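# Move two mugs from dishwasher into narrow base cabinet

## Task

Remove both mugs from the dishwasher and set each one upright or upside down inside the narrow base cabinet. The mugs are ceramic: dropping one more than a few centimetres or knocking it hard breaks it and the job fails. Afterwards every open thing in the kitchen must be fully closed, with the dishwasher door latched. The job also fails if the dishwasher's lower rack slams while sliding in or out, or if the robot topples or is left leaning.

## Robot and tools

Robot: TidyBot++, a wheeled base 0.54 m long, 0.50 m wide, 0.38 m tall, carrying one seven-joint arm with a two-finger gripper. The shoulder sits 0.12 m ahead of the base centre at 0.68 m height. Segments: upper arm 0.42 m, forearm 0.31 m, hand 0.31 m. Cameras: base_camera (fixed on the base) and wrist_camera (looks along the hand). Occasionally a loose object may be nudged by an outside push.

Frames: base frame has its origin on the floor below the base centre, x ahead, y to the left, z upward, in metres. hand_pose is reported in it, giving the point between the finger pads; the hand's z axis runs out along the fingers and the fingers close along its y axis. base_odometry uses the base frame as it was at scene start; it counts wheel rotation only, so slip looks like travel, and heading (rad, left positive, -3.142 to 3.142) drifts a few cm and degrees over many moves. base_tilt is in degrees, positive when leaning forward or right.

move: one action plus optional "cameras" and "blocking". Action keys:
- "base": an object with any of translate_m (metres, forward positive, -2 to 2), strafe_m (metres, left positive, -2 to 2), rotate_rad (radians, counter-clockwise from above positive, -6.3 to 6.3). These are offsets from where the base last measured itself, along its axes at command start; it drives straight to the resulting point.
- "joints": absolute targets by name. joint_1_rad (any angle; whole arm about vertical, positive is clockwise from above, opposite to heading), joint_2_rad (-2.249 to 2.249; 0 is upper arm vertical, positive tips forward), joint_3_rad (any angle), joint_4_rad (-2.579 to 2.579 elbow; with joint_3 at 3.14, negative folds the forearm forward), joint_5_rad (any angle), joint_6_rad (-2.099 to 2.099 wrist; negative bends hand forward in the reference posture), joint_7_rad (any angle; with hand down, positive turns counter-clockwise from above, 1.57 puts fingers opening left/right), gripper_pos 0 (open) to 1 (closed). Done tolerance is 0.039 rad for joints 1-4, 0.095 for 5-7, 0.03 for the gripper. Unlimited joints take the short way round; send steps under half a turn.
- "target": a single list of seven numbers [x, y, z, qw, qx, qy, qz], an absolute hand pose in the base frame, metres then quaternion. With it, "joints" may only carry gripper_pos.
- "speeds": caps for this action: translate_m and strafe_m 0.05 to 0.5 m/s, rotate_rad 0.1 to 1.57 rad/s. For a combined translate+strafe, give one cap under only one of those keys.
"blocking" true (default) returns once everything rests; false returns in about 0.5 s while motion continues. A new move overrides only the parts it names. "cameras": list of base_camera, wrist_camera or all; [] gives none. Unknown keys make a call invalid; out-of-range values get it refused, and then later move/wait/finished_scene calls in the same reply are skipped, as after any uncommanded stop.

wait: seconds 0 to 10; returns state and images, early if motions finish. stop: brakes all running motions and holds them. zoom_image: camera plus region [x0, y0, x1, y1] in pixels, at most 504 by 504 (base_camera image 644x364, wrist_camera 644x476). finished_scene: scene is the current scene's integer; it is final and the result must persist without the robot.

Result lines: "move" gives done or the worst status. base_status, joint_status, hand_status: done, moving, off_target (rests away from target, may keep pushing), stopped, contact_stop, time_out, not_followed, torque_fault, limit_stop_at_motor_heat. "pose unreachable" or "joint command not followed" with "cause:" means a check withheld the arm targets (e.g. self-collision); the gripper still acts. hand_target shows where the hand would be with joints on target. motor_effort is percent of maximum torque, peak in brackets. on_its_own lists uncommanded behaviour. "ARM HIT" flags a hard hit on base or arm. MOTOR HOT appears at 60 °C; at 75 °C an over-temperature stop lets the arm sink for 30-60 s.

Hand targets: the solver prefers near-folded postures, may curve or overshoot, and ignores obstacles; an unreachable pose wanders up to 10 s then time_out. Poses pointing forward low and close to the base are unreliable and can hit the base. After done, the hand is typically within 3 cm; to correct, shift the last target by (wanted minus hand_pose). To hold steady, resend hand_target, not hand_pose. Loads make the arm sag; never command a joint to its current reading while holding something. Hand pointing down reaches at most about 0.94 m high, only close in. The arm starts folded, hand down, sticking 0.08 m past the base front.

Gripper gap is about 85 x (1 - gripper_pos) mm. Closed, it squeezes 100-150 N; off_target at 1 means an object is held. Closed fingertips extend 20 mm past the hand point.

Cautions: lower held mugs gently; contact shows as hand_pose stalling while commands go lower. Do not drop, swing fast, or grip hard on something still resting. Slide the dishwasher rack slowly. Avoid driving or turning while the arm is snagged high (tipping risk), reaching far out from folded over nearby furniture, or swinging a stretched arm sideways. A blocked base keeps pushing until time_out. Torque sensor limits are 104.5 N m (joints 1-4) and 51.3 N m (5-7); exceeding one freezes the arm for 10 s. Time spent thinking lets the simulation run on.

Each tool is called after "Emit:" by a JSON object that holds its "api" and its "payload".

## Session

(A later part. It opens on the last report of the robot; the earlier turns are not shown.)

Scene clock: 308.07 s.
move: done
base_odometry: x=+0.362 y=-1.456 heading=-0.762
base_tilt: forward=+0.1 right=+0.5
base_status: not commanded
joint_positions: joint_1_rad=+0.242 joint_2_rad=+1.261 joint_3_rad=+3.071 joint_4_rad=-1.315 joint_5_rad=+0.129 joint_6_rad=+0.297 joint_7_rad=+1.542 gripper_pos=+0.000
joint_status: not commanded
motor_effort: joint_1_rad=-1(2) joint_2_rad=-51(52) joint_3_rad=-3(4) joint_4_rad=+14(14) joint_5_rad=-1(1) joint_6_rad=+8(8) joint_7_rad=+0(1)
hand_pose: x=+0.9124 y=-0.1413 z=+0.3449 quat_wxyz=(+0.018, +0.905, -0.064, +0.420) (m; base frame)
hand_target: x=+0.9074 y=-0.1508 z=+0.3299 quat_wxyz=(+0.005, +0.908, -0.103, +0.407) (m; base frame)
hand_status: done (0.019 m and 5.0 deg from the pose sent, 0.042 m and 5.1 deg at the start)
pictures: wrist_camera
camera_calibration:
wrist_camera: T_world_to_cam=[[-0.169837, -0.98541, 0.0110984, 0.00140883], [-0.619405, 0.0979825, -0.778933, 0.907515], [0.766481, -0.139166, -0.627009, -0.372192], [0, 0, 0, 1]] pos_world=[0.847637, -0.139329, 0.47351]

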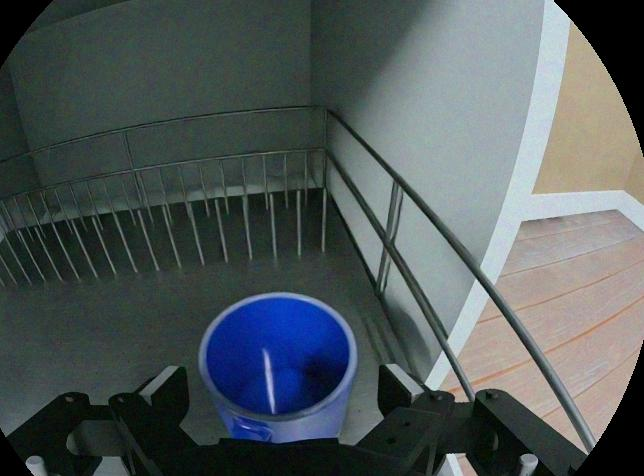

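Emit:
{"api": "move", "payload": {"target": [0.917, -0.1505, 0.303, 0.0049, 0.918, -0.1041, 0.3827], "cameras": ["wrist_camera"]}}

Emit:
{"api": "zoom_image", "payload": {"camera": "wrist_camera", "region": [140, 240, 440, 476]}}

Scene clock: 320.40 s.
move: done
base_odometry: x=+0.362 y=-1.456 heading=-0.762
base_tilt: forward=+0.1 right=+0.5
base_status: not commanded
joint_positions: joint_1_rad=+0.242 joint_2_rad=+1.314 joint_3_rad=+3.060 joint_4_rad=-1.201 joint_5_rad=+0.123 joint_6_rad=+0.220 joint_7_rad=+1.542 gripper_pos=+0.000
joint_status: not commanded
motor_effort: joint_1_rad=+0(2) joint_2_rad=-52(52) joint_3_rad=-2(3) joint_4_rad=+14(15) joint_5_rad=-1(1) joint_6_rad=+7(8) joint_7_rad=+0(1)
hand_pose: x=+0.9312 y=-0.1447 z=+0.3312 quat_wxyz=(+0.016, +0.908, -0.070, +0.413) (m; base frame)
hand_target: x=+0.9170 y=-0.1505 z=+0.3030 quat_wxyz=(+0.005, +0.918, -0.104, +0.383) (m; base frame)
hand_status: done (0.032 m and 5.5 deg from the pose sent, 0.043 m and 6.6 deg at the start)
pictures: wrist_camera
camera_calibration:
wrist_camera: T_world_to_cam=[[-0.179871, -0.983684, 0.00354106, 0.0134679], [-0.629315, 0.112305, -0.768993, 0.916783], [0.756048, -0.140548, -0.639248, -0.382057], [0, 0, 0, 1]] pos_world=[0.868221, -0.143409, 0.460723]

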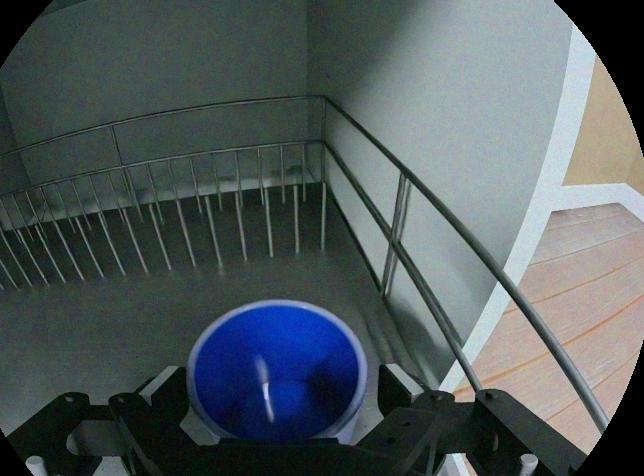

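Scaled by 1.680.

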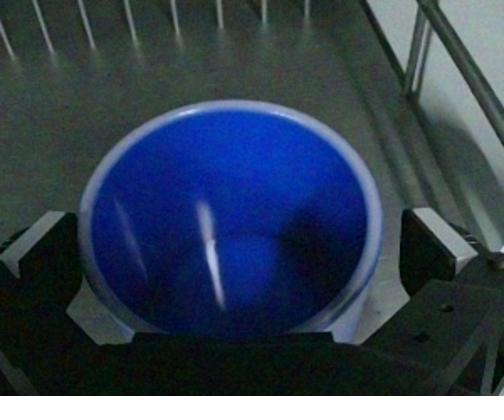

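Emit:
{"api": "move", "payload": {"target": [0.911, -0.149, 0.290, 0.0049, 0.918, -0.1041, 0.3827], "cameras": ["wrist_camera"]}}

Emit:
{"api": "zoom_image", "payload": {"camera": "wrist_camera", "region": [140, 240, 440, 476]}}

Scene clock: 334.93 s.
move: off_target
base_odometry: x=+0.362 y=-1.456 heading=-0.762
base_tilt: forward=+0.1 right=+0.5
base_status: not commanded
joint_positions: joint_1_rad=+0.242 joint_2_rad=+1.314 joint_3_rad=+3.060 joint_4_rad=-1.201 joint_5_rad=+0.123 joint_6_rad=+0.220 joint_7_rad=+1.542 gripper_pos=+0.000
joint_status: not commanded
motor_effort: joint_1_rad=-1(1) joint_2_rad=-47(51) joint_3_rad=-2(3) joint_4_rad=+12(14) joint_5_rad=-1(1) joint_6_rad=+7(7) joint_7_rad=+0(0)
hand_pose: x=+0.9310 y=-0.1446 z=+0.3307 quat_wxyz=(+0.016, +0.908, -0.070, +0.413) (m; base frame)
hand_target: x=+0.9110 y=-0.1490 z=+0.2900 quat_wxyz=(+0.005, +0.918, -0.104, +0.383) (m; base frame)
hand_status: off_target (0.046 m and 5.4 deg from the pose sent, 0.046 m and 5.5 deg at the start)
pictures: wrist_camera
camera_calibration:
wrist_camera: T_world_to_cam=[[-0.179856, -0.983687, 0.00354303, 0.0134548], [-0.629912, 0.112405, -0.768489, 0.916776], [0.755554, -0.140449, -0.639853, -0.38159], [0, 0, 0, 1]] pos_world=[0.868221, -0.143409, 0.460324]

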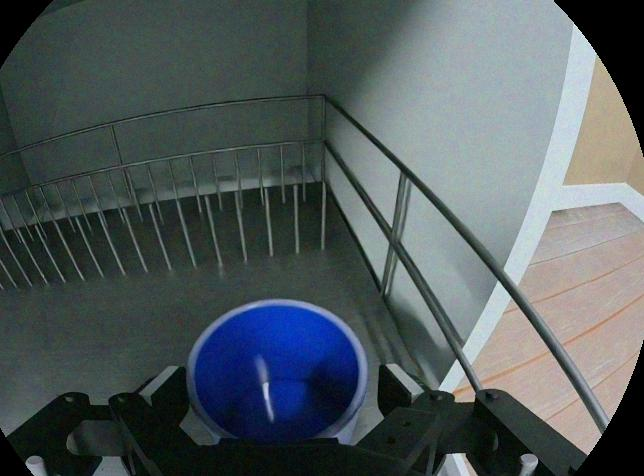

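Scaled by 1.680.

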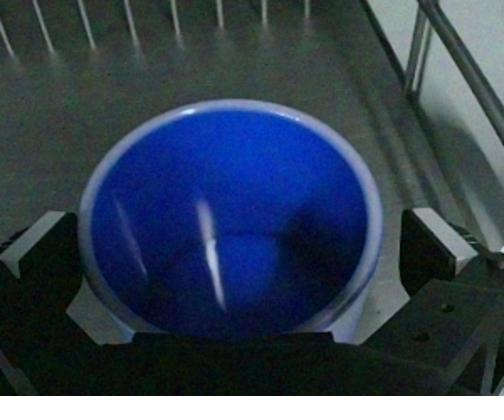

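Emit:
{"api": "move", "payload": {"target": [0.915, -0.149, 0.306, 0.0049, 0.918, -0.1041, 0.3827], "cameras": []}}

Emit:
{"api": "move", "payload": {"joints": {"gripper_pos":0.25}, "cameras": ["wrist_camera"]}}

Scene clock: 342.10 s.
move: done
base_odometry: x=+0.362 y=-1.456 heading=-0.762
base_tilt: forward=+0.1 right=+0.6
base_status: not commanded
joint_positions: joint_1_rad=+0.242 joint_2_rad=+1.312 joint_3_rad=+3.059 joint_4_rad=-1.201 joint_5_rad=+0.119 joint_6_rad=+0.210 joint_7_rad=+1.542 gripper_pos=+0.000
joint_status: not commanded
motor_effort: joint_1_rad=-1(1) joint_2_rad=-49(51) joint_3_rad=-2(3) joint_4_rad=+13(14) joint_5_rad=-1(1) joint_6_rad=+6(7) joint_7_rad=+0(1)
hand_pose: x=+0.9299 y=-0.1445 z=+0.3304 quat_wxyz=(+0.016, +0.909, -0.072, +0.409) (m; base frame)
hand_target: x=+0.9150 y=-0.1490 z=+0.3060 quat_wxyz=(+0.005, +0.918, -0.104, +0.383) (m; base frame)
hand_status: done (0.029 m and 5.0 deg from the pose sent, 0.030 m and 5.4 deg at the start)
pictures: none
No camera images: "cameras" was empty.

Scene clock: 342.77 s.
move: off_target
base_odometry: x=+0.362 y=-1.456 heading=-0.762
base_tilt: forward=+0.1 right=+0.5
base_status: not commanded
joint_positions: joint_1_rad=+0.242 joint_2_rad=+1.310 joint_3_rad=+3.059 joint_4_rad=-1.201 joint_5_rad=+0.119 joint_6_rad=+0.210 joint_7_rad=+1.542 gripper_pos=+0.149
joint_status: gripper_pos off_target (ended at +0.149, target +0.250)
motor_effort: joint_1_rad=-1(2) joint_2_rad=-50(54) joint_3_rad=-3(4) joint_4_rad=+13(15) joint_5_rad=-1(1) joint_6_rad=+7(8) joint_7_rad=+0(1)
hand_pose: x=+0.9306 y=-0.1446 z=+0.3318 quat_wxyz=(+0.016, +0.909, -0.072, +0.410) (m; base frame)
hand_target: x=+0.9150 y=-0.1490 z=+0.3060 quat_wxyz=(+0.005, +0.918, -0.104, +0.383) (m; base frame)
hand_status: not commanded
pictures: wrist_camera
camera_calibration:
wrist_camera: T_world_to_cam=[[-0.182812, -0.983147, 0.00122871, 0.017007], [-0.633329, 0.116809, -0.765016, 0.919996], [0.75198, -0.140632, -0.64401, -0.375869], [0, 0, 0, 1]] pos_world=[0.868416, -0.143603, 0.461728]

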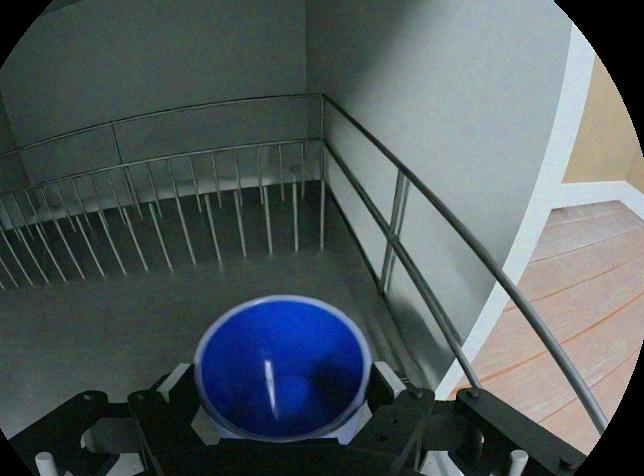

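Emit:
{"api": "move", "payload": {"joints": {"gripper_pos":0.35}, "cameras": []}}

Emit:
{"api": "move", "payload": {"target": [0.910, -0.149, 0.366, 0.0049, 0.918, -0.1041, 0.3827], "cameras": ["wrist_camera", "base_camera"]}}

Scene clock: 347.23 s.
move: off_target
base_odometry: x=+0.362 y=-1.456 heading=-0.762
base_tilt: forward=+0.1 right=+0.5
base_status: not commanded
joint_positions: joint_1_rad=+0.242 joint_2_rad=+1.310 joint_3_rad=+3.059 joint_4_rad=-1.201 joint_5_rad=+0.119 joint_6_rad=+0.210 joint_7_rad=+1.542 gripper_pos=+0.149
joint_status: gripper_pos off_target (ended at +0.149, target +0.350)
motor_effort: joint_1_rad=+0(2) joint_2_rad=-50(50) joint_3_rad=-4(4) joint_4_rad=+13(14) joint_5_rad=-1(1) joint_6_rad=+6(7) joint_7_rad=+0(1)
hand_pose: x=+0.9306 y=-0.1446 z=+0.3319 quat_wxyz=(+0.016, +0.909, -0.072, +0.410) (m; base frame)
hand_target: x=+0.9150 y=-0.1490 z=+0.3060 quat_wxyz=(+0.005, +0.918, -0.104, +0.383) (m; base frame)
hand_status: not commanded
pictures: none
No camera images: "cameras" was empty.

Scene clock: 348.40 s.
move: done
base_odometry: x=+0.362 y=-1.456 heading=-0.762
base_tilt: forward=+0.1 right=+0.5
base_status: not commanded
joint_positions: joint_1_rad=+0.242 joint_2_rad=+1.221 joint_3_rad=+3.059 joint_4_rad=-1.282 joint_5_rad=+0.106 joint_6_rad=+0.158 joint_7_rad=+1.542 gripper_pos=+0.149
joint_status: not commanded
motor_effort: joint_1_rad=-1(2) joint_2_rad=-56(58) joint_3_rad=-3(4) joint_4_rad=+17(18) joint_5_rad=-1(1) joint_6_rad=+10(10) joint_7_rad=+0(1)
hand_pose: x=+0.9125 y=-0.1402 z=+0.3594 quat_wxyz=(+0.013, +0.918, -0.076, +0.390) (m; base frame)
hand_target: x=+0.9100 y=-0.1490 z=+0.3660 quat_wxyz=(+0.005, +0.918, -0.104, +0.383) (m; base frame)
hand_status: done (0.011 m and 3.5 deg from the pose sent, 0.040 m and 5.1 deg at the start)
pictures: base_camera, wrist_camera
camera_calibration:
wrist_camera: T_world_to_cam=[[-0.186049, -0.98254, -0.000912381, 0.0217637], [-0.665001, 0.126605, -0.736033, 0.94904], [0.723297, -0.136331, -0.676945, -0.305297], [0, 0, 0, 1]] pos_world=[0.855982, -0.140391, 0.491875]

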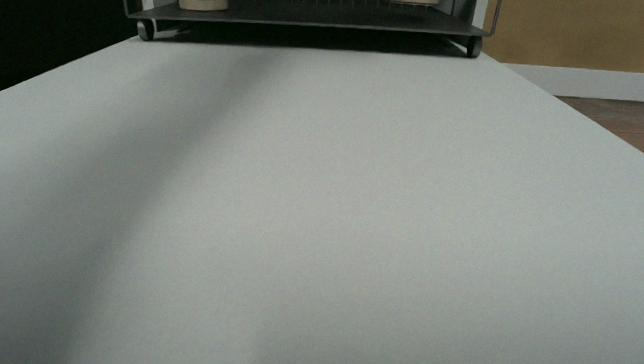

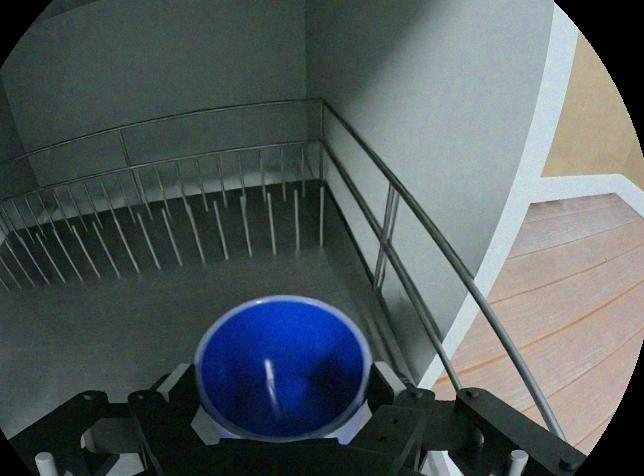

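Emit:
{"api": "move", "payload": {"target": [0.880, -0.149, 0.455, 0.0049, 0.918, -0.1041, 0.3827], "cameras": ["wrist_camera"]}}

Emit:
{"api": "move", "payload": {"target": [0.70, -0.14, 0.52, 0.0049, 0.918, -0.1041, 0.3827], "cameras": ["wrist_camera"]}}

Scene clock: 355.23 s.
move: done
base_odometry: x=+0.362 y=-1.456 heading=-0.762
base_tilt: forward=+0.1 right=+0.5
base_status: not commanded
joint_positions: joint_1_rad=+0.260 joint_2_rad=+0.998 joint_3_rad=+3.050 joint_4_rad=-1.444 joint_5_rad=+0.092 joint_6_rad=+0.114 joint_7_rad=+1.542 gripper_pos=+0.149
joint_status: not commanded
motor_effort: joint_1_rad=-1(2) joint_2_rad=-53(58) joint_3_rad=-2(4) joint_4_rad=+18(19) joint_5_rad=+0(1) joint_6_rad=+10(10) joint_7_rad=+0(1)
hand_pose: x=+0.8883 y=-0.1415 z=+0.4588 quat_wxyz=(+0.014, +0.914, -0.081, +0.398) (m; base frame)
hand_target: x=+0.8800 y=-0.1490 z=+0.4550 quat_wxyz=(+0.005, +0.918, -0.104, +0.383) (m; base frame)
hand_status: done (0.012 m and 3.4 deg from the pose sent, 0.101 m and 3.5 deg at the start)
pictures: wrist_camera
camera_calibration:
wrist_camera: T_world_to_cam=[[-0.196001, -0.98059, -0.00520668, 0.0272366], [-0.651208, 0.13413, -0.746952, 1.00006], [0.733152, -0.143013, -0.664858, -0.235971], [0, 0, 0, 1]] pos_world=[0.829591, -0.141178, 0.590254]

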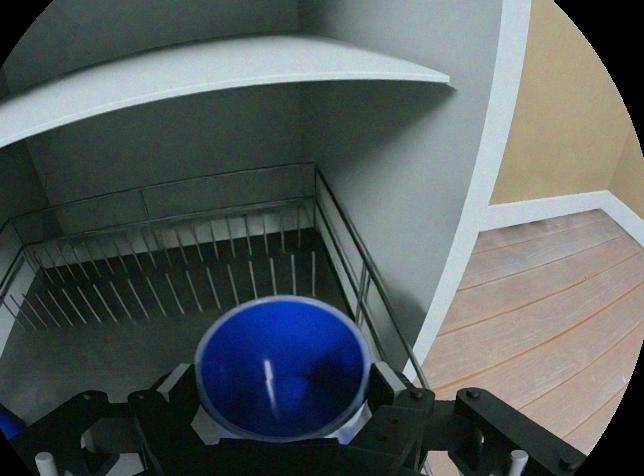

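Scene clock: 357.13 s.
move: done
base_odometry: x=+0.362 y=-1.456 heading=-0.762
base_tilt: forward=+0.1 right=+0.5
base_status: not commanded
joint_positions: joint_1_rad=+0.378 joint_2_rad=+0.645 joint_3_rad=+3.021 joint_4_rad=-2.069 joint_5_rad=+0.127 joint_6_rad=+0.276 joint_7_rad=+1.515 gripper_pos=+0.150
joint_status: not commanded
motor_effort: joint_1_rad=-1(3) joint_2_rad=-38(53) joint_3_rad=-3(4) joint_4_rad=+13(18) joint_5_rad=-1(1) joint_6_rad=+8(10) joint_7_rad=+0(1)
hand_pose: x=+0.6868 y=-0.1377 z=+0.4988 quat_wxyz=(+0.010, +0.931, -0.107, +0.349) (m; base frame)
hand_target: x=+0.7000 y=-0.1400 z=+0.5200 quat_wxyz=(+0.005, +0.918, -0.104, +0.383) (m; base frame)
hand_status: done (0.025 m and 4.2 deg from the pose sent, 0.198 m and 3.4 deg at the start)
pictures: wrist_camera
camera_calibration:
wrist_camera: T_world_to_cam=[[-0.240668, -0.970431, -0.0185348, 0.0303348], [-0.716187, 0.190439, -0.671423, 0.91284], [0.655099, -0.148315, -0.740843, 0.0297038], [0, 0, 0, 1]] pos_world=[0.641606, -0.139997, 0.63547]

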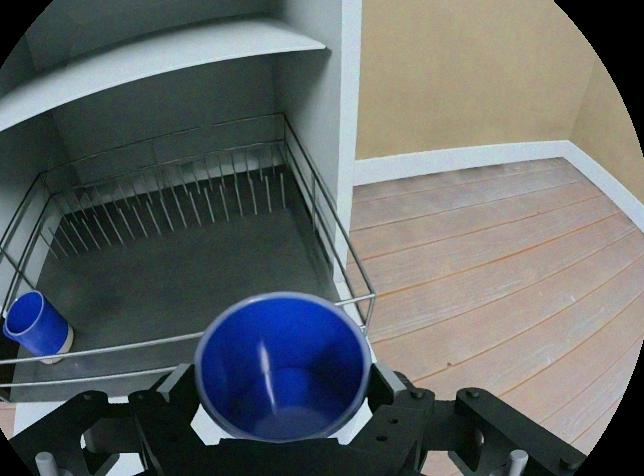

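Emit:
{"api": "move", "payload": {"base": {"translate_m":-0.4}, "speeds": {"translate_m":0.25}, "cameras": []}}

Emit:
{"api": "move", "payload": {"target": [0.55, 0.0, 0.75, 0, 0.9239, 0, 0.3827], "base": {"rotate_rad":-1.574}, "speeds": {"rotate_rad":0.6}}}

Scene clock: 380.13 s.
move: done
base_odometry: x=+0.073 y=-1.180 heading=-0.762
base_tilt: forward=+0.1 right=+0.5
base_status: done
joint_positions: joint_1_rad=+0.385 joint_2_rad=+0.640 joint_3_rad=+3.017 joint_4_rad=-2.082 joint_5_rad=+0.128 joint_6_rad=+0.285 joint_7_rad=+1.514 gripper_pos=+0.150
joint_status: not commanded
motor_effort: joint_1_rad=-1(3) joint_2_rad=-38(41) joint_3_rad=-2(4) joint_4_rad=+13(15) joint_5_rad=-1(1) joint_6_rad=+9(9) joint_7_rad=+0(1)
hand_pose: x=+0.6829 y=-0.1382 z=+0.4991 quat_wxyz=(+0.010, +0.931, -0.109, +0.349) (m; base frame)
hand_target: x=+0.7000 y=-0.1400 z=+0.5200 quat_wxyz=(+0.005, +0.918, -0.104, +0.383) (m; base frame)
hand_status: not commanded
pictures: none
No camera images: "cameras" was empty.

Scene clock: 383.63 s.
move: done
base_odometry: x=+0.073 y=-1.180 heading=-2.335
base_tilt: forward=+0.1 right=+0.5
base_status: done
joint_positions: joint_1_rad=+0.015 joint_2_rad=-0.168 joint_3_rad=+3.145 joint_4_rad=-2.170 joint_5_rad=+0.048 joint_6_rad=-0.330 joint_7_rad=+1.540 gripper_pos=+0.150
joint_status: not commanded
motor_effort: joint_1_rad=-1(3) joint_2_rad=-16(40) joint_3_rad=-1(4) joint_4_rad=+23(23) joint_5_rad=+0(1) joint_6_rad=+10(10) joint_7_rad=+0(1)
hand_pose: x=+0.5596 y=-0.0116 z=+0.7509 quat_wxyz=(+0.013, +0.919, -0.005, +0.394) (m; base frame)
hand_target: x=+0.5500 y=+0.0000 z=+0.7500 quat_wxyz=(+0.000, +0.924, +0.000, +0.383) (m; base frame)
hand_status: done (0.015 m and 2.2 deg from the pose sent, 0.316 m and 13.1 deg at the start)
pictures: base_camera, wrist_camera
camera_calibration:
wrist_camera: T_world_to_cam=[[-0.0576368, -0.996897, 0.0536158, -0.0300309], [-0.670135, -0.00117495, -0.742239, 0.992231], [0.739998, -0.0787101, -0.667987, 0.217093], [0, 0, 0, 1]] pos_world=[0.502549, -0.0116844, 0.883098]

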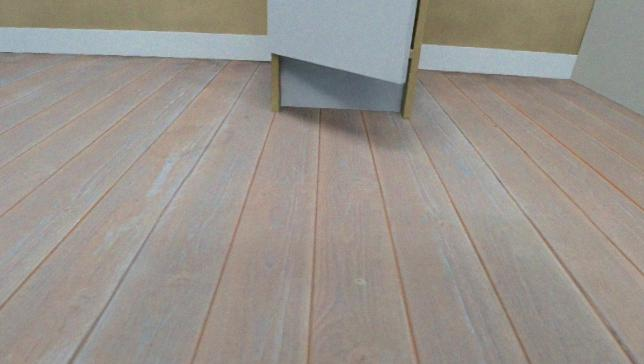

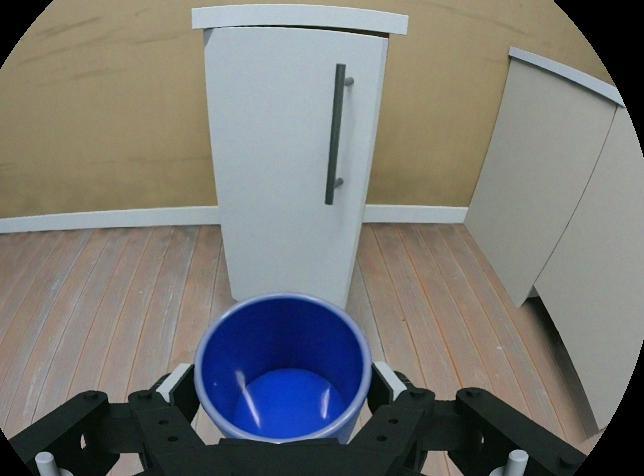

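Emit:
{"api": "move", "payload": {"target": [0.45, 0.0, 1.05, 0, 0.9239, 0, 0.3827], "base": {"strafe_m":-0.56}, "speeds": {"strafe_m":0.25}}}

Scene clock: 418.33 s.
move: off_target
base_odometry: x=-0.332 y=-0.792 heading=-2.336
base_tilt: forward=+0.0 right=+0.5
base_status: done
joint_positions: joint_1_rad=+0.009 joint_2_rad=-0.321 joint_3_rad=+3.149 joint_4_rad=-1.293 joint_5_rad=+0.045 joint_6_rad=-1.392 joint_7_rad=+1.540 gripper_pos=+0.150
joint_status: not commanded
motor_effort: joint_1_rad=-1(3) joint_2_rad=-8(17) joint_3_rad=+0(3) joint_4_rad=+21(25) joint_5_rad=+0(1) joint_6_rad=+9(10) joint_7_rad=+0(1)
hand_pose: x=+0.4640 y=-0.0184 z=+1.0365 quat_wxyz=(+0.018, +0.925, -0.027, +0.379) (m; base frame)
hand_target: x=+0.4500 y=+0.0000 z=+1.0500 quat_wxyz=(+0.000, +0.924, +0.000, +0.383) (m; base frame)
hand_status: off_target (0.027 m and 3.7 deg from the pose sent, 0.319 m and 2.2 deg at the start)
pictures: base_camera, wrist_camera
camera_calibration:
wrist_camera: T_world_to_cam=[[-0.0992316, -0.993924, 0.0476261, -0.0321511], [-0.692967, 0.0346777, -0.720135, 1.12849], [0.714108, -0.104463, -0.692198, 0.514645], [0, 0, 0, 1]] pos_world=[0.411302, -0.0173275, 1.17043]

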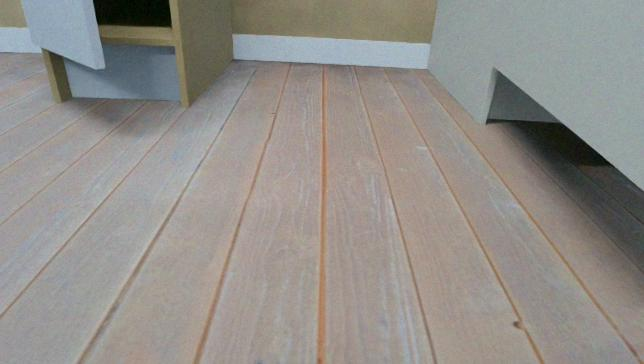

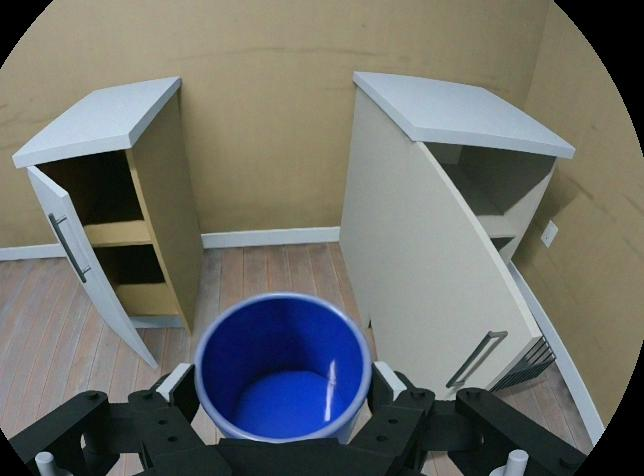

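Emit:
{"api": "move", "payload": {"base": {"translate_m":0.79}, "speeds": {"translate_m":0.25}}}

Emit:
{"api": "move", "payload": {"base": {"strafe_m":0.25}, "speeds": {"strafe_m":0.1}}}

Scene clock: 435.93 s.
move: done
base_odometry: x=-0.879 y=-1.361 heading=-2.337
base_tilt: forward=+0.1 right=+0.6
base_status: done
joint_positions: joint_1_rad=+0.009 joint_2_rad=-0.325 joint_3_rad=+3.149 joint_4_rad=-1.291 joint_5_rad=+0.044 joint_6_rad=-1.398 joint_7_rad=+1.540 gripper_pos=+0.150
joint_status: not commanded
motor_effort: joint_1_rad=-1(2) joint_2_rad=-8(12) joint_3_rad=-1(1) joint_4_rad=+21(22) joint_5_rad=+0(1) joint_6_rad=+9(10) joint_7_rad=-1(1)
hand_pose: x=+0.4612 y=-0.0184 z=+1.0378 quat_wxyz=(+0.018, +0.925, -0.027, +0.379) (m; base frame)
hand_target: x=+0.4500 y=+0.0000 z=+1.0500 quat_wxyz=(+0.000, +0.924, +0.000, +0.383) (m; base frame)
hand_status: not commanded
pictures: base_camera, wrist_camera
camera_calibration:
wrist_camera: T_world_to_cam=[[-0.0994054, -0.993924, 0.0472575, -0.0320074], [-0.692327, 0.0349734, -0.720736, 1.12779], [0.714704, -0.104363, -0.691597, 0.51674], [0, 0, 0, 1]] pos_world=[0.408303, -0.0173272, 1.17173]

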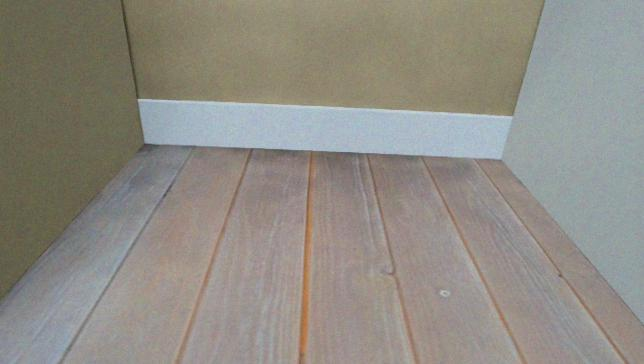

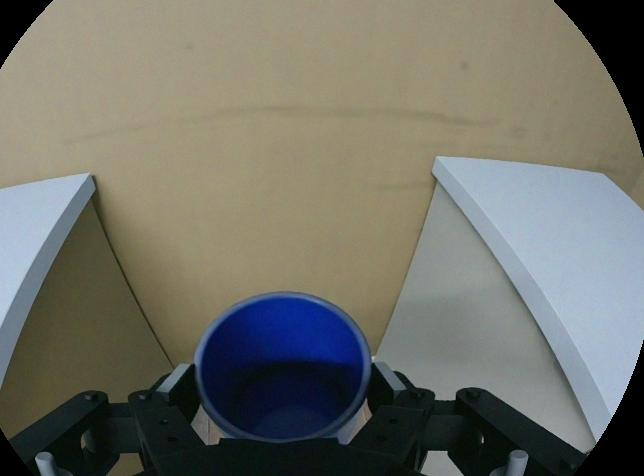

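Scene clock: 438.97 s.
move: done
base_odometry: x=-0.699 y=-1.535 heading=-2.337
base_tilt: forward=+0.1 right=+0.5
base_status: done
joint_positions: joint_1_rad=+0.009 joint_2_rad=-0.325 joint_3_rad=+3.149 joint_4_rad=-1.291 joint_5_rad=+0.041 joint_6_rad=-1.398 joint_7_rad=+1.540 gripper_pos=+0.150
joint_status: not commanded
motor_effort: joint_1_rad=-1(3) joint_2_rad=-7(8) joint_3_rad=+0(3) joint_4_rad=+21(21) joint_5_rad=+0(2) joint_6_rad=+9(10) joint_7_rad=+0(1)
hand_pose: x=+0.4612 y=-0.0174 z=+1.0378 quat_wxyz=(+0.016, +0.925, -0.026, +0.379) (m; base frame)
hand_target: x=+0.4500 y=+0.0000 z=+1.0500 quat_wxyz=(+0.000, +0.924, +0.000, +0.383) (m; base frame)
hand_status: not commanded
pictures: base_camera, wrist_camera
camera_calibration:
wrist_camera: T_world_to_cam=[[-0.0974429, -0.994238, 0.044677, -0.0291944], [-0.692315, 0.0354658, -0.720723, 1.12776], [0.714986, -0.10116, -0.691782, 0.516956], [0, 0, 0, 1]] pos_world=[0.408304, -0.0167278, 1.17173]

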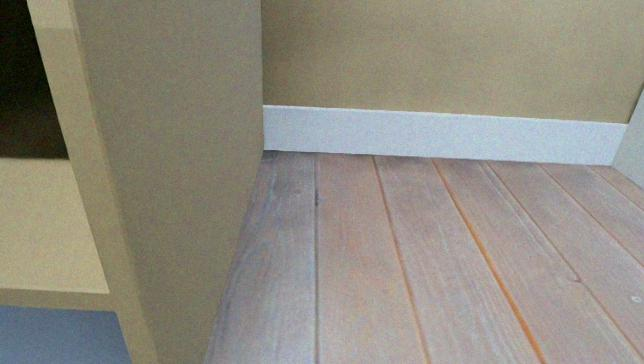

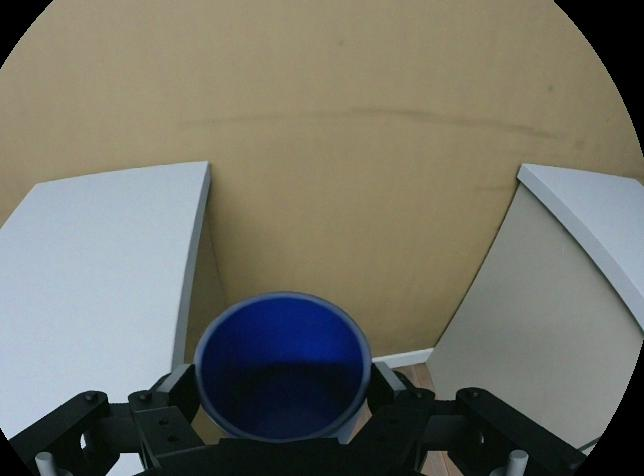

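Emit:
{"api": "move", "payload": {"base": {"strafe_m":0.18}, "speeds": {"strafe_m":0.08}}}

Scene clock: 451.43 s.
move: done
base_odometry: x=-0.569 y=-1.660 heading=-2.337
base_tilt: forward=+0.0 right=+0.6
base_status: done
joint_positions: joint_1_rad=+0.009 joint_2_rad=-0.325 joint_3_rad=+3.149 joint_4_rad=-1.291 joint_5_rad=+0.040 joint_6_rad=-1.398 joint_7_rad=+1.540 gripper_pos=+0.150
joint_status: not commanded
motor_effort: joint_1_rad=-1(2) joint_2_rad=-7(9) joint_3_rad=+0(3) joint_4_rad=+21(21) joint_5_rad=+0(2) joint_6_rad=+9(10) joint_7_rad=+0(1)
hand_pose: x=+0.4612 y=-0.0170 z=+1.0378 quat_wxyz=(+0.015, +0.925, -0.026, +0.379) (m; base frame)
hand_target: x=+0.4500 y=+0.0000 z=+1.0500 quat_wxyz=(+0.000, +0.924, +0.000, +0.383) (m; base frame)
hand_status: not commanded
pictures: base_camera, wrist_camera
camera_calibration:
wrist_camera: T_world_to_cam=[[-0.0969268, -0.994347, 0.0433504, -0.0277527], [-0.692344, 0.0360695, -0.720666, 1.12771], [0.715028, -0.0998652, -0.691926, 0.517139], [0, 0, 0, 1]] pos_world=[0.408304, -0.0166276, 1.17173]

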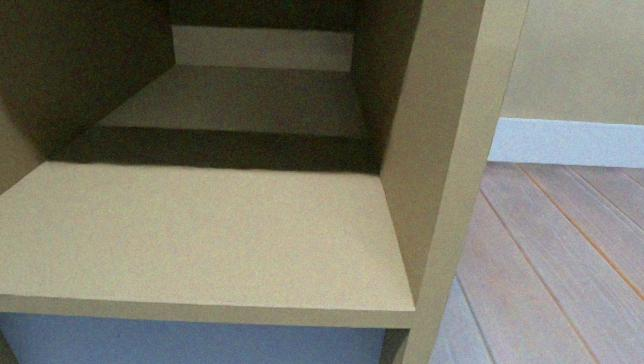

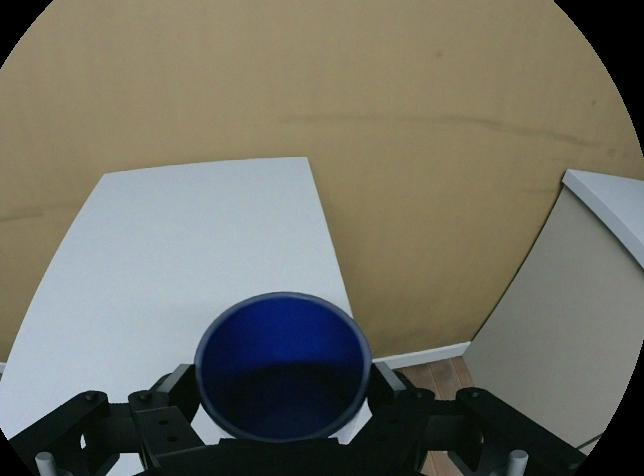

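Emit:
{"api": "move", "payload": {"base": {"translate_m":-0.45}, "speeds": {"translate_m":0.15}}}

Scene clock: 467.17 s.
move: done
base_odometry: x=-0.257 y=-1.335 heading=-2.337
base_tilt: forward=+0.1 right=+0.5
base_status: done
joint_positions: joint_1_rad=+0.009 joint_2_rad=-0.331 joint_3_rad=+3.149 joint_4_rad=-1.290 joint_5_rad=+0.040 joint_6_rad=-1.400 joint_7_rad=+1.540 gripper_pos=+0.150
joint_status: not commanded
motor_effort: joint_1_rad=-2(2) joint_2_rad=-7(12) joint_3_rad=+0(1) joint_4_rad=+21(22) joint_5_rad=+0(1) joint_6_rad=+9(10) joint_7_rad=+0(1)
hand_pose: x=+0.4587 y=-0.0170 z=+1.0397 quat_wxyz=(+0.015, +0.924, -0.026, +0.382) (m; base frame)
hand_target: x=+0.4500 y=+0.0000 z=+1.0500 quat_wxyz=(+0.000, +0.924, +0.000, +0.383) (m; base frame)
hand_status: not commanded
pictures: base_camera, wrist_camera
camera_calibration:
wrist_camera: T_world_to_cam=[[-0.0971379, -0.994347, 0.0428849, -0.0275043], [-0.688853, 0.0360689, -0.724003, 1.12922], [0.718363, -0.0998695, -0.688462, 0.515182], [0, 0, 0, 1]] pos_world=[0.405108, -0.0166276, 1.17342]

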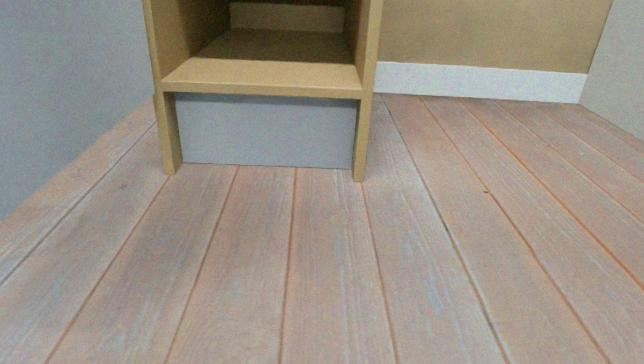

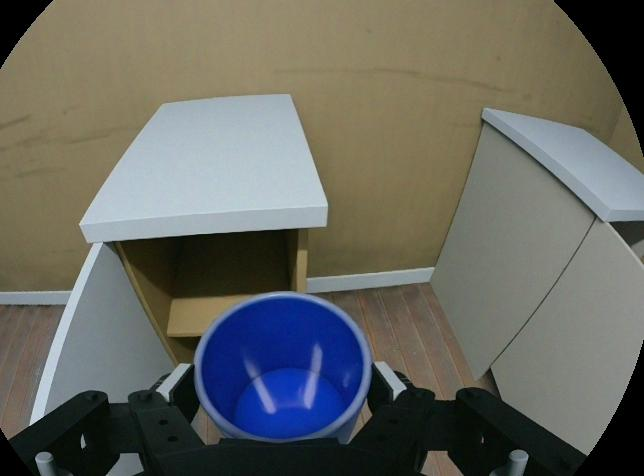

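Emit:
{"api": "move", "payload": {"target": [0.62, 0.07, 0.68, 0, 0.9135, 0, 0.4067]}}

Emit:
{"api": "zoom_image", "payload": {"camera": "base_camera", "region": [120, 0, 400, 200]}}

Scene clock: 485.70 s.
move: done
base_odometry: x=-0.257 y=-1.335 heading=-2.337
base_tilt: forward=+0.1 right=+0.4
base_status: not commanded
joint_positions: joint_1_rad=-1.170 joint_2_rad=+0.158 joint_3_rad=+4.198 joint_4_rad=-2.230 joint_5_rad=-0.013 joint_6_rad=-0.070 joint_7_rad=+1.414 gripper_pos=+0.150
joint_status: not commanded
motor_effort: joint_1_rad=-1(2) joint_2_rad=-15(26) joint_3_rad=+2(3) joint_4_rad=+19(25) joint_5_rad=-1(2) joint_6_rad=+9(10) joint_7_rad=+0(1)
hand_pose: x=+0.6061 y=+0.0632 z=+0.6634 quat_wxyz=(+0.009, +0.926, +0.002, +0.377) (m; base frame)
hand_target: x=+0.6200 y=+0.0700 z=+0.6800 quat_wxyz=(+0.000, +0.914, +0.000, +0.407) (m; base frame)
hand_status: done (0.023 m and 3.9 deg from the pose sent, 0.404 m and 4.7 deg at the start)
pictures: base_camera, wrist_camera
camera_calibration:
wrist_camera: T_world_to_cam=[[-0.0399385, -0.997762, 0.0536297, 0.0411047], [-0.697435, -0.0105986, -0.71657, 0.958694], [0.715535, -0.066022, -0.69545, 0.162446], [0, 0, 0, 1]] pos_world=[0.554032, 0.0618986, 0.79774]

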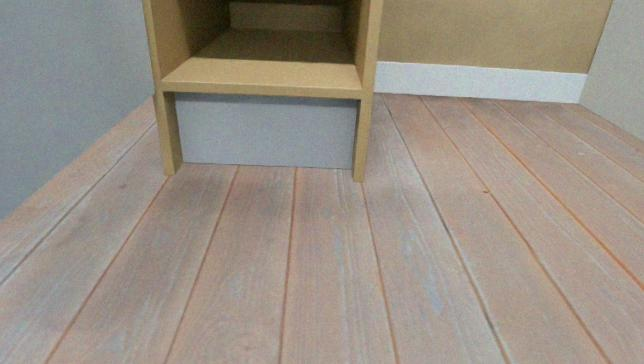

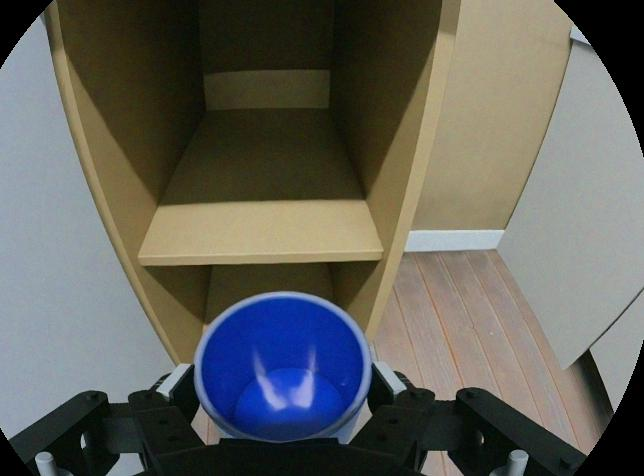

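Scaled by 1.800.

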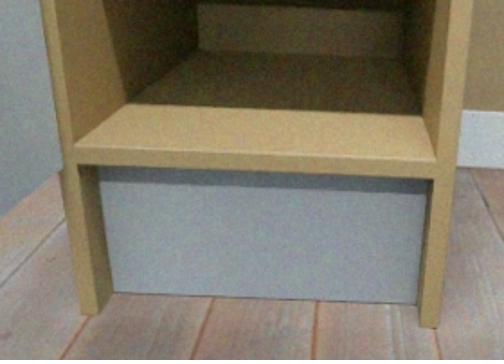

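Emit:
{"api": "zoom_image", "payload": {"camera": "wrist_camera", "region": [100, 60, 480, 340]}}

Scaled by 1.326.

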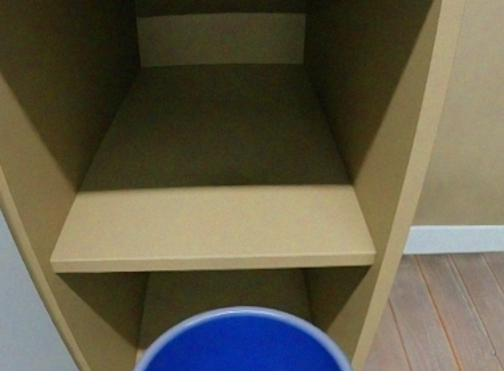

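Emit:
{"api": "move", "payload": {"target": [0.674, 0.079, 0.635, -0.0269, 0.9063, -0.0103, 0.4217]}}

Scene clock: 505.87 s.
move: done
base_odometry: x=-0.257 y=-1.335 heading=-2.337
base_tilt: forward=+0.1 right=+0.5
base_status: not commanded
joint_positions: joint_1_rad=-0.400 joint_2_rad=+0.307 joint_3_rad=+3.372 joint_4_rad=-2.207 joint_5_rad=-0.192 joint_6_rad=+0.145 joint_7_rad=+1.571 gripper_pos=+0.150
joint_status: not commanded
motor_effort: joint_1_rad=-1(2) joint_2_rad=-29(29) joint_3_rad=+1(3) joint_4_rad=+17(19) joint_5_rad=+0(1) joint_6_rad=+9(10) joint_7_rad=+0(1)
hand_pose: x=+0.6440 y=+0.0837 z=+0.6090 quat_wxyz=(-0.026, +0.924, +0.004, +0.381) (m; base frame)
hand_target: x=+0.6740 y=+0.0790 z=+0.6350 quat_wxyz=(-0.027, +0.906, -0.010, +0.422) (m; base frame)
hand_status: done (0.040 m and 5.4 deg from the pose sent, 0.075 m and 7.1 deg at the start)
pictures: base_camera, wrist_camera
camera_calibration:
wrist_camera: T_world_to_cam=[[-0.010333, -0.999892, -0.0104947, 0.0861997], [-0.69139, 0.0147264, -0.722331, 0.943911], [0.722408, -0.000207938, -0.691467, 0.0864407], [0, 0, 0, 1]] pos_world=[0.591056, 0.0723079, 0.742492]

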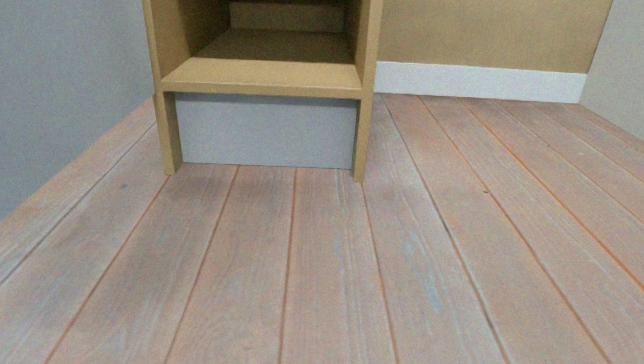

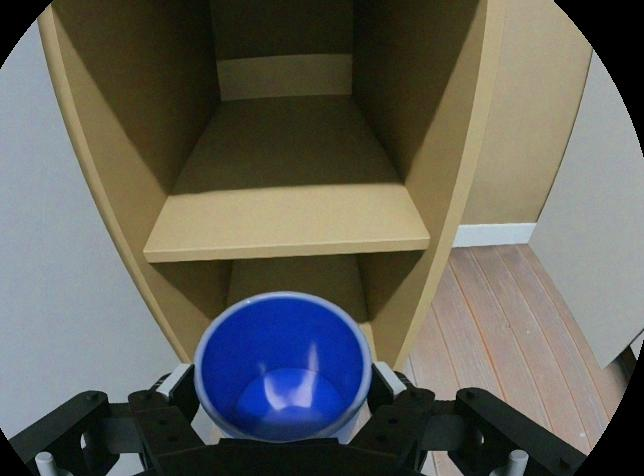

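Emit:
{"api": "move", "payload": {"target": [0.830, 0.073, 0.635, -0.0264, 0.893, -0.0056, 0.4493]}}

Scene clock: 514.87 s.
move: off_target
base_odometry: x=-0.257 y=-1.335 heading=-2.337
base_tilt: forward=+0.2 right=+0.5
base_status: not commanded
joint_positions: joint_1_rad=-0.223 joint_2_rad=+0.586 joint_3_rad=+3.266 joint_4_rad=-1.769 joint_5_rad=-0.147 joint_6_rad=+0.141 joint_7_rad=+1.556 gripper_pos=+0.150
joint_status: not commanded
motor_effort: joint_1_rad=-1(2) joint_2_rad=-42(43) joint_3_rad=+1(2) joint_4_rad=+20(20) joint_5_rad=+0(1) joint_6_rad=+10(11) joint_7_rad=+0(1)
hand_pose: x=+0.8206 y=+0.0747 z=+0.6253 quat_wxyz=(-0.023, +0.893, -0.008, +0.449) (m; base frame)
hand_target: x=+0.8300 y=+0.0730 z=+0.6350 quat_wxyz=(-0.026, +0.893, -0.006, +0.449) (m; base frame)
hand_status: off_target (0.014 m and 0.5 deg from the pose sent, 0.188 m and 8.7 deg at the start)
pictures: base_camera, wrist_camera
camera_calibration:
wrist_camera: T_world_to_cam=[[-0.0353979, -0.999192, -0.0190461, 0.105036], [-0.574908, 0.0359484, -0.817428, 1.04013], [0.817452, -0.0179855, -0.575716, -0.178923], [0, 0, 0, 1]] pos_world=[0.747959, 0.0643418, 0.749225]

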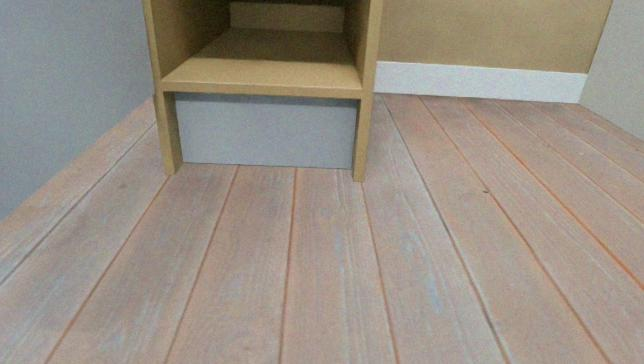

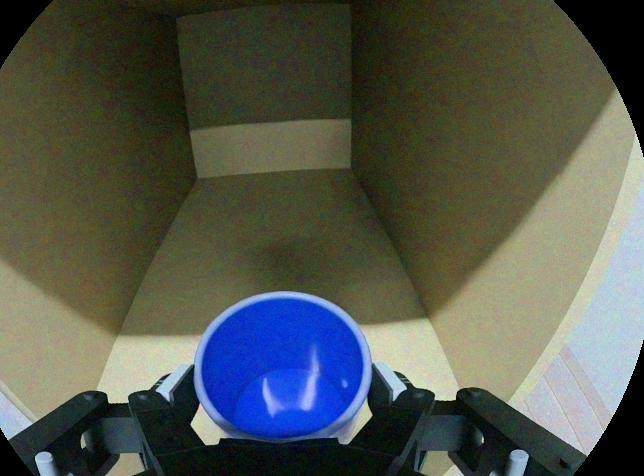

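Emit:
{"api": "move", "payload": {"target": [0.930, 0.073, 0.617, -0.0192, 0.9102, 0.0056, 0.4144]}}

Scene clock: 523.23 s.
move: off_target
base_odometry: x=-0.257 y=-1.335 heading=-2.337
base_tilt: forward=+0.0 right=+0.5
base_status: not commanded
joint_positions: joint_1_rad=-0.166 joint_2_rad=+0.807 joint_3_rad=+3.232 joint_4_rad=-1.311 joint_5_rad=-0.081 joint_6_rad=-0.168 joint_7_rad=+1.533 gripper_pos=+0.150
joint_status: not commanded
motor_effort: joint_1_rad=-1(2) joint_2_rad=-52(53) joint_3_rad=+1(2) joint_4_rad=+22(22) joint_5_rad=+0(1) joint_6_rad=+9(11) joint_7_rad=+0(1)
hand_pose: x=+0.9229 y=+0.0843 z=+0.6059 quat_wxyz=(-0.023, +0.909, +0.010, +0.416) (m; base frame)
hand_target: x=+0.9300 y=+0.0730 z=+0.6170 quat_wxyz=(-0.019, +0.910, +0.006, +0.414) (m; base frame)
hand_status: off_target (0.017 m and 0.7 deg from the pose sent, 0.110 m and 4.7 deg at the start)
pictures: base_camera, wrist_camera
camera_calibration:
wrist_camera: T_world_to_cam=[[-0.00303729, -0.999994, -0.00193866, 0.0777298], [-0.634059, 0.00342497, -0.773277, 1.11335], [0.773279, -0.00111944, -0.634065, -0.198828], [0, 0, 0, 1]] pos_world=[0.859917, 0.0736935, 0.735012]

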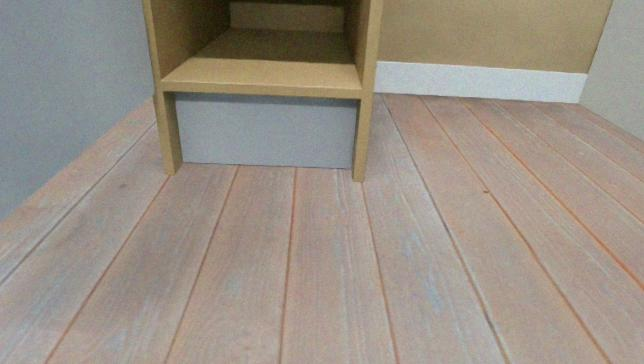

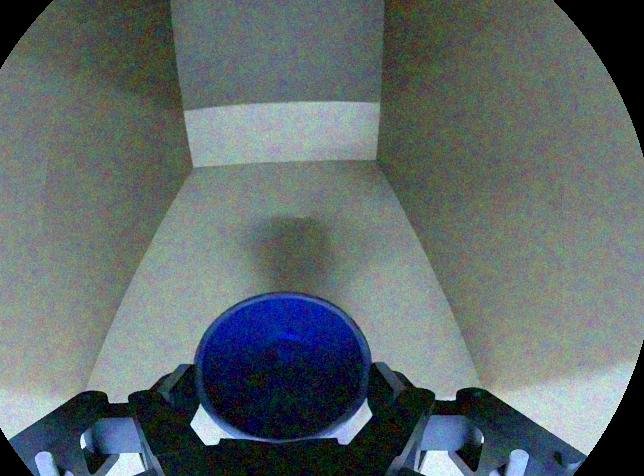

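Emit:
{"api": "move", "payload": {"target": [0.942, 0.068, 0.600, -0.0192, 0.9102, 0.0056, 0.4144], "cameras": []}}

Emit:
{"api": "move", "payload": {"target": [0.942, 0.068, 0.588, -0.0192, 0.9102, 0.0056, 0.4144], "cameras": ["wrist_camera"]}}

Scene clock: 529.33 s.
move: done
base_odometry: x=-0.257 y=-1.335 heading=-2.337
base_tilt: forward=+0.1 right=+0.5
base_status: not commanded
joint_positions: joint_1_rad=-0.149 joint_2_rad=+0.843 joint_3_rad=+3.216 joint_4_rad=-1.264 joint_5_rad=-0.081 joint_6_rad=-0.169 joint_7_rad=+1.532 gripper_pos=+0.150
joint_status: not commanded
motor_effort: joint_1_rad=-1(1) joint_2_rad=-51(53) joint_3_rad=+1(2) joint_4_rad=+21(22) joint_5_rad=-1(1) joint_6_rad=+9(10) joint_7_rad=+0(1)
hand_pose: x=+0.9370 y=+0.0829 z=+0.5996 quat_wxyz=(-0.027, +0.907, +0.006, +0.419) (m; base frame)
hand_target: x=+0.9420 y=+0.0680 z=+0.6000 quat_wxyz=(-0.019, +0.910, +0.006, +0.414) (m; base frame)
hand_status: done (0.016 m and 1.1 deg from the pose sent, 0.026 m and 0.7 deg at the start)
pictures: none
No camera images: "cameras" was empty.

Scene clock: 529.87 s.
move: done
base_odometry: x=-0.257 y=-1.335 heading=-2.337
base_tilt: forward=+0.1 right=+0.5
base_status: not commanded
joint_positions: joint_1_rad=-0.149 joint_2_rad=+0.844 joint_3_rad=+3.216 joint_4_rad=-1.264 joint_5_rad=-0.081 joint_6_rad=-0.168 joint_7_rad=+1.532 gripper_pos=+0.150
joint_status: not commanded
motor_effort: joint_1_rad=-1(1) joint_2_rad=-49(51) joint_3_rad=+0(1) joint_4_rad=+19(21) joint_5_rad=-1(1) joint_6_rad=+8(9) joint_7_rad=+0(1)
hand_pose: x=+0.9372 y=+0.0829 z=+0.5993 quat_wxyz=(-0.027, +0.907, +0.006, +0.420) (m; base frame)
hand_target: x=+0.9420 y=+0.0680 z=+0.5880 quat_wxyz=(-0.019, +0.910, +0.006, +0.414) (m; base frame)
hand_status: done (0.019 m and 1.1 deg from the pose sent, 0.020 m and 1.1 deg at the start)
pictures: wrist_camera
camera_calibration:
wrist_camera: T_world_to_cam=[[-0.00617156, -0.999906, -0.0122635, 0.0855104], [-0.627504, 0.013421, -0.778498, 1.11338], [0.778589, 0.00289083, -0.627527, -0.223282], [0, 0, 0, 1]] pos_world=[0.873022, 0.0712051, 0.727697]

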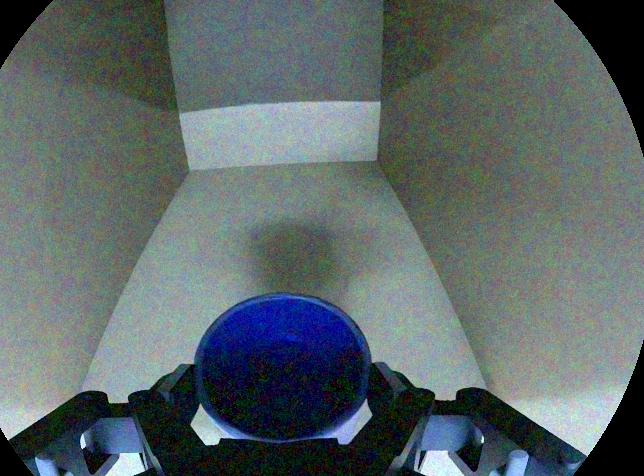

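Emit:
{"api": "move", "payload": {"target": [0.942, 0.068, 0.574, -0.0192, 0.9102, 0.0056, 0.4144], "cameras": []}}

Emit:
{"api": "move", "payload": {"target": [0.942, 0.068, 0.562, -0.0192, 0.9102, 0.0056, 0.4144], "cameras": ["wrist_camera"]}}

Scene clock: 534.60 s.
move: done
base_odometry: x=-0.257 y=-1.335 heading=-2.337
base_tilt: forward=+0.1 right=+0.5
base_status: not commanded
joint_positions: joint_1_rad=-0.149 joint_2_rad=+0.848 joint_3_rad=+3.216 joint_4_rad=-1.264 joint_5_rad=-0.081 joint_6_rad=-0.156 joint_7_rad=+1.532 gripper_pos=+0.150
joint_status: not commanded
motor_effort: joint_1_rad=-1(1) joint_2_rad=-46(49) joint_3_rad=+1(1) joint_4_rad=+18(19) joint_5_rad=-1(1) joint_6_rad=+6(8) joint_7_rad=+0(1)
hand_pose: x=+0.9391 y=+0.0830 z=+0.5984 quat_wxyz=(-0.027, +0.906, +0.006, +0.423) (m; base frame)
hand_target: x=+0.9420 y=+0.0680 z=+0.5740 quat_wxyz=(-0.019, +0.910, +0.006, +0.414) (m; base frame)
hand_status: done (0.029 m and 1.4 deg from the pose sent, 0.030 m and 1.1 deg at the start)
pictures: none
No camera images: "cameras" was empty.

Scene clock: 535.17 s.
move: off_target
base_odometry: x=-0.257 y=-1.335 heading=-2.337
base_tilt: forward=+0.1 right=+0.6
base_status: not commanded
joint_positions: joint_1_rad=-0.149 joint_2_rad=+0.854 joint_3_rad=+3.215 joint_4_rad=-1.264 joint_5_rad=-0.081 joint_6_rad=-0.141 joint_7_rad=+1.532 gripper_pos=+0.150
joint_status: not commanded
motor_effort: joint_1_rad=-1(2) joint_2_rad=-44(46) joint_3_rad=+1(1) joint_4_rad=+17(18) joint_5_rad=-1(1) joint_6_rad=+7(7) joint_7_rad=+0(1)
hand_pose: x=+0.9416 y=+0.0831 z=+0.5974 quat_wxyz=(-0.027, +0.904, +0.006, +0.427) (m; base frame)
hand_target: x=+0.9420 y=+0.0680 z=+0.5620 quat_wxyz=(-0.019, +0.910, +0.006, +0.414) (m; base frame)
hand_status: off_target (0.038 m and 1.9 deg from the pose sent, 0.039 m and 1.4 deg at the start)
pictures: wrist_camera
camera_calibration:
wrist_camera: T_world_to_cam=[[-0.00621639, -0.9999, -0.0126789, 0.0860281], [-0.614677, 0.0138218, -0.788658, 1.10859], [0.788754, 0.00289082, -0.614702, -0.245169], [0, 0, 0, 1]] pos_world=[0.875335, 0.0714057, 0.724679]

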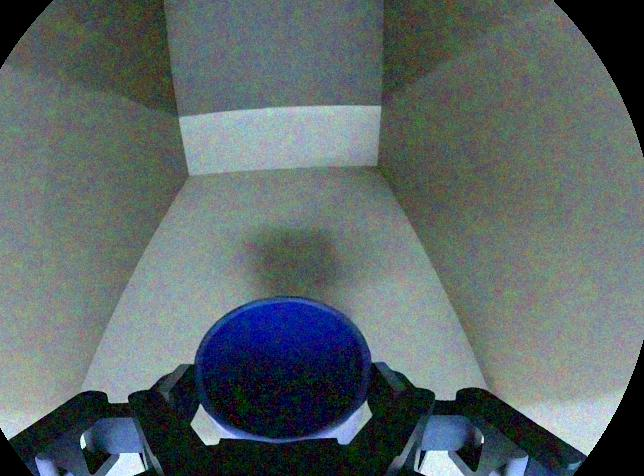

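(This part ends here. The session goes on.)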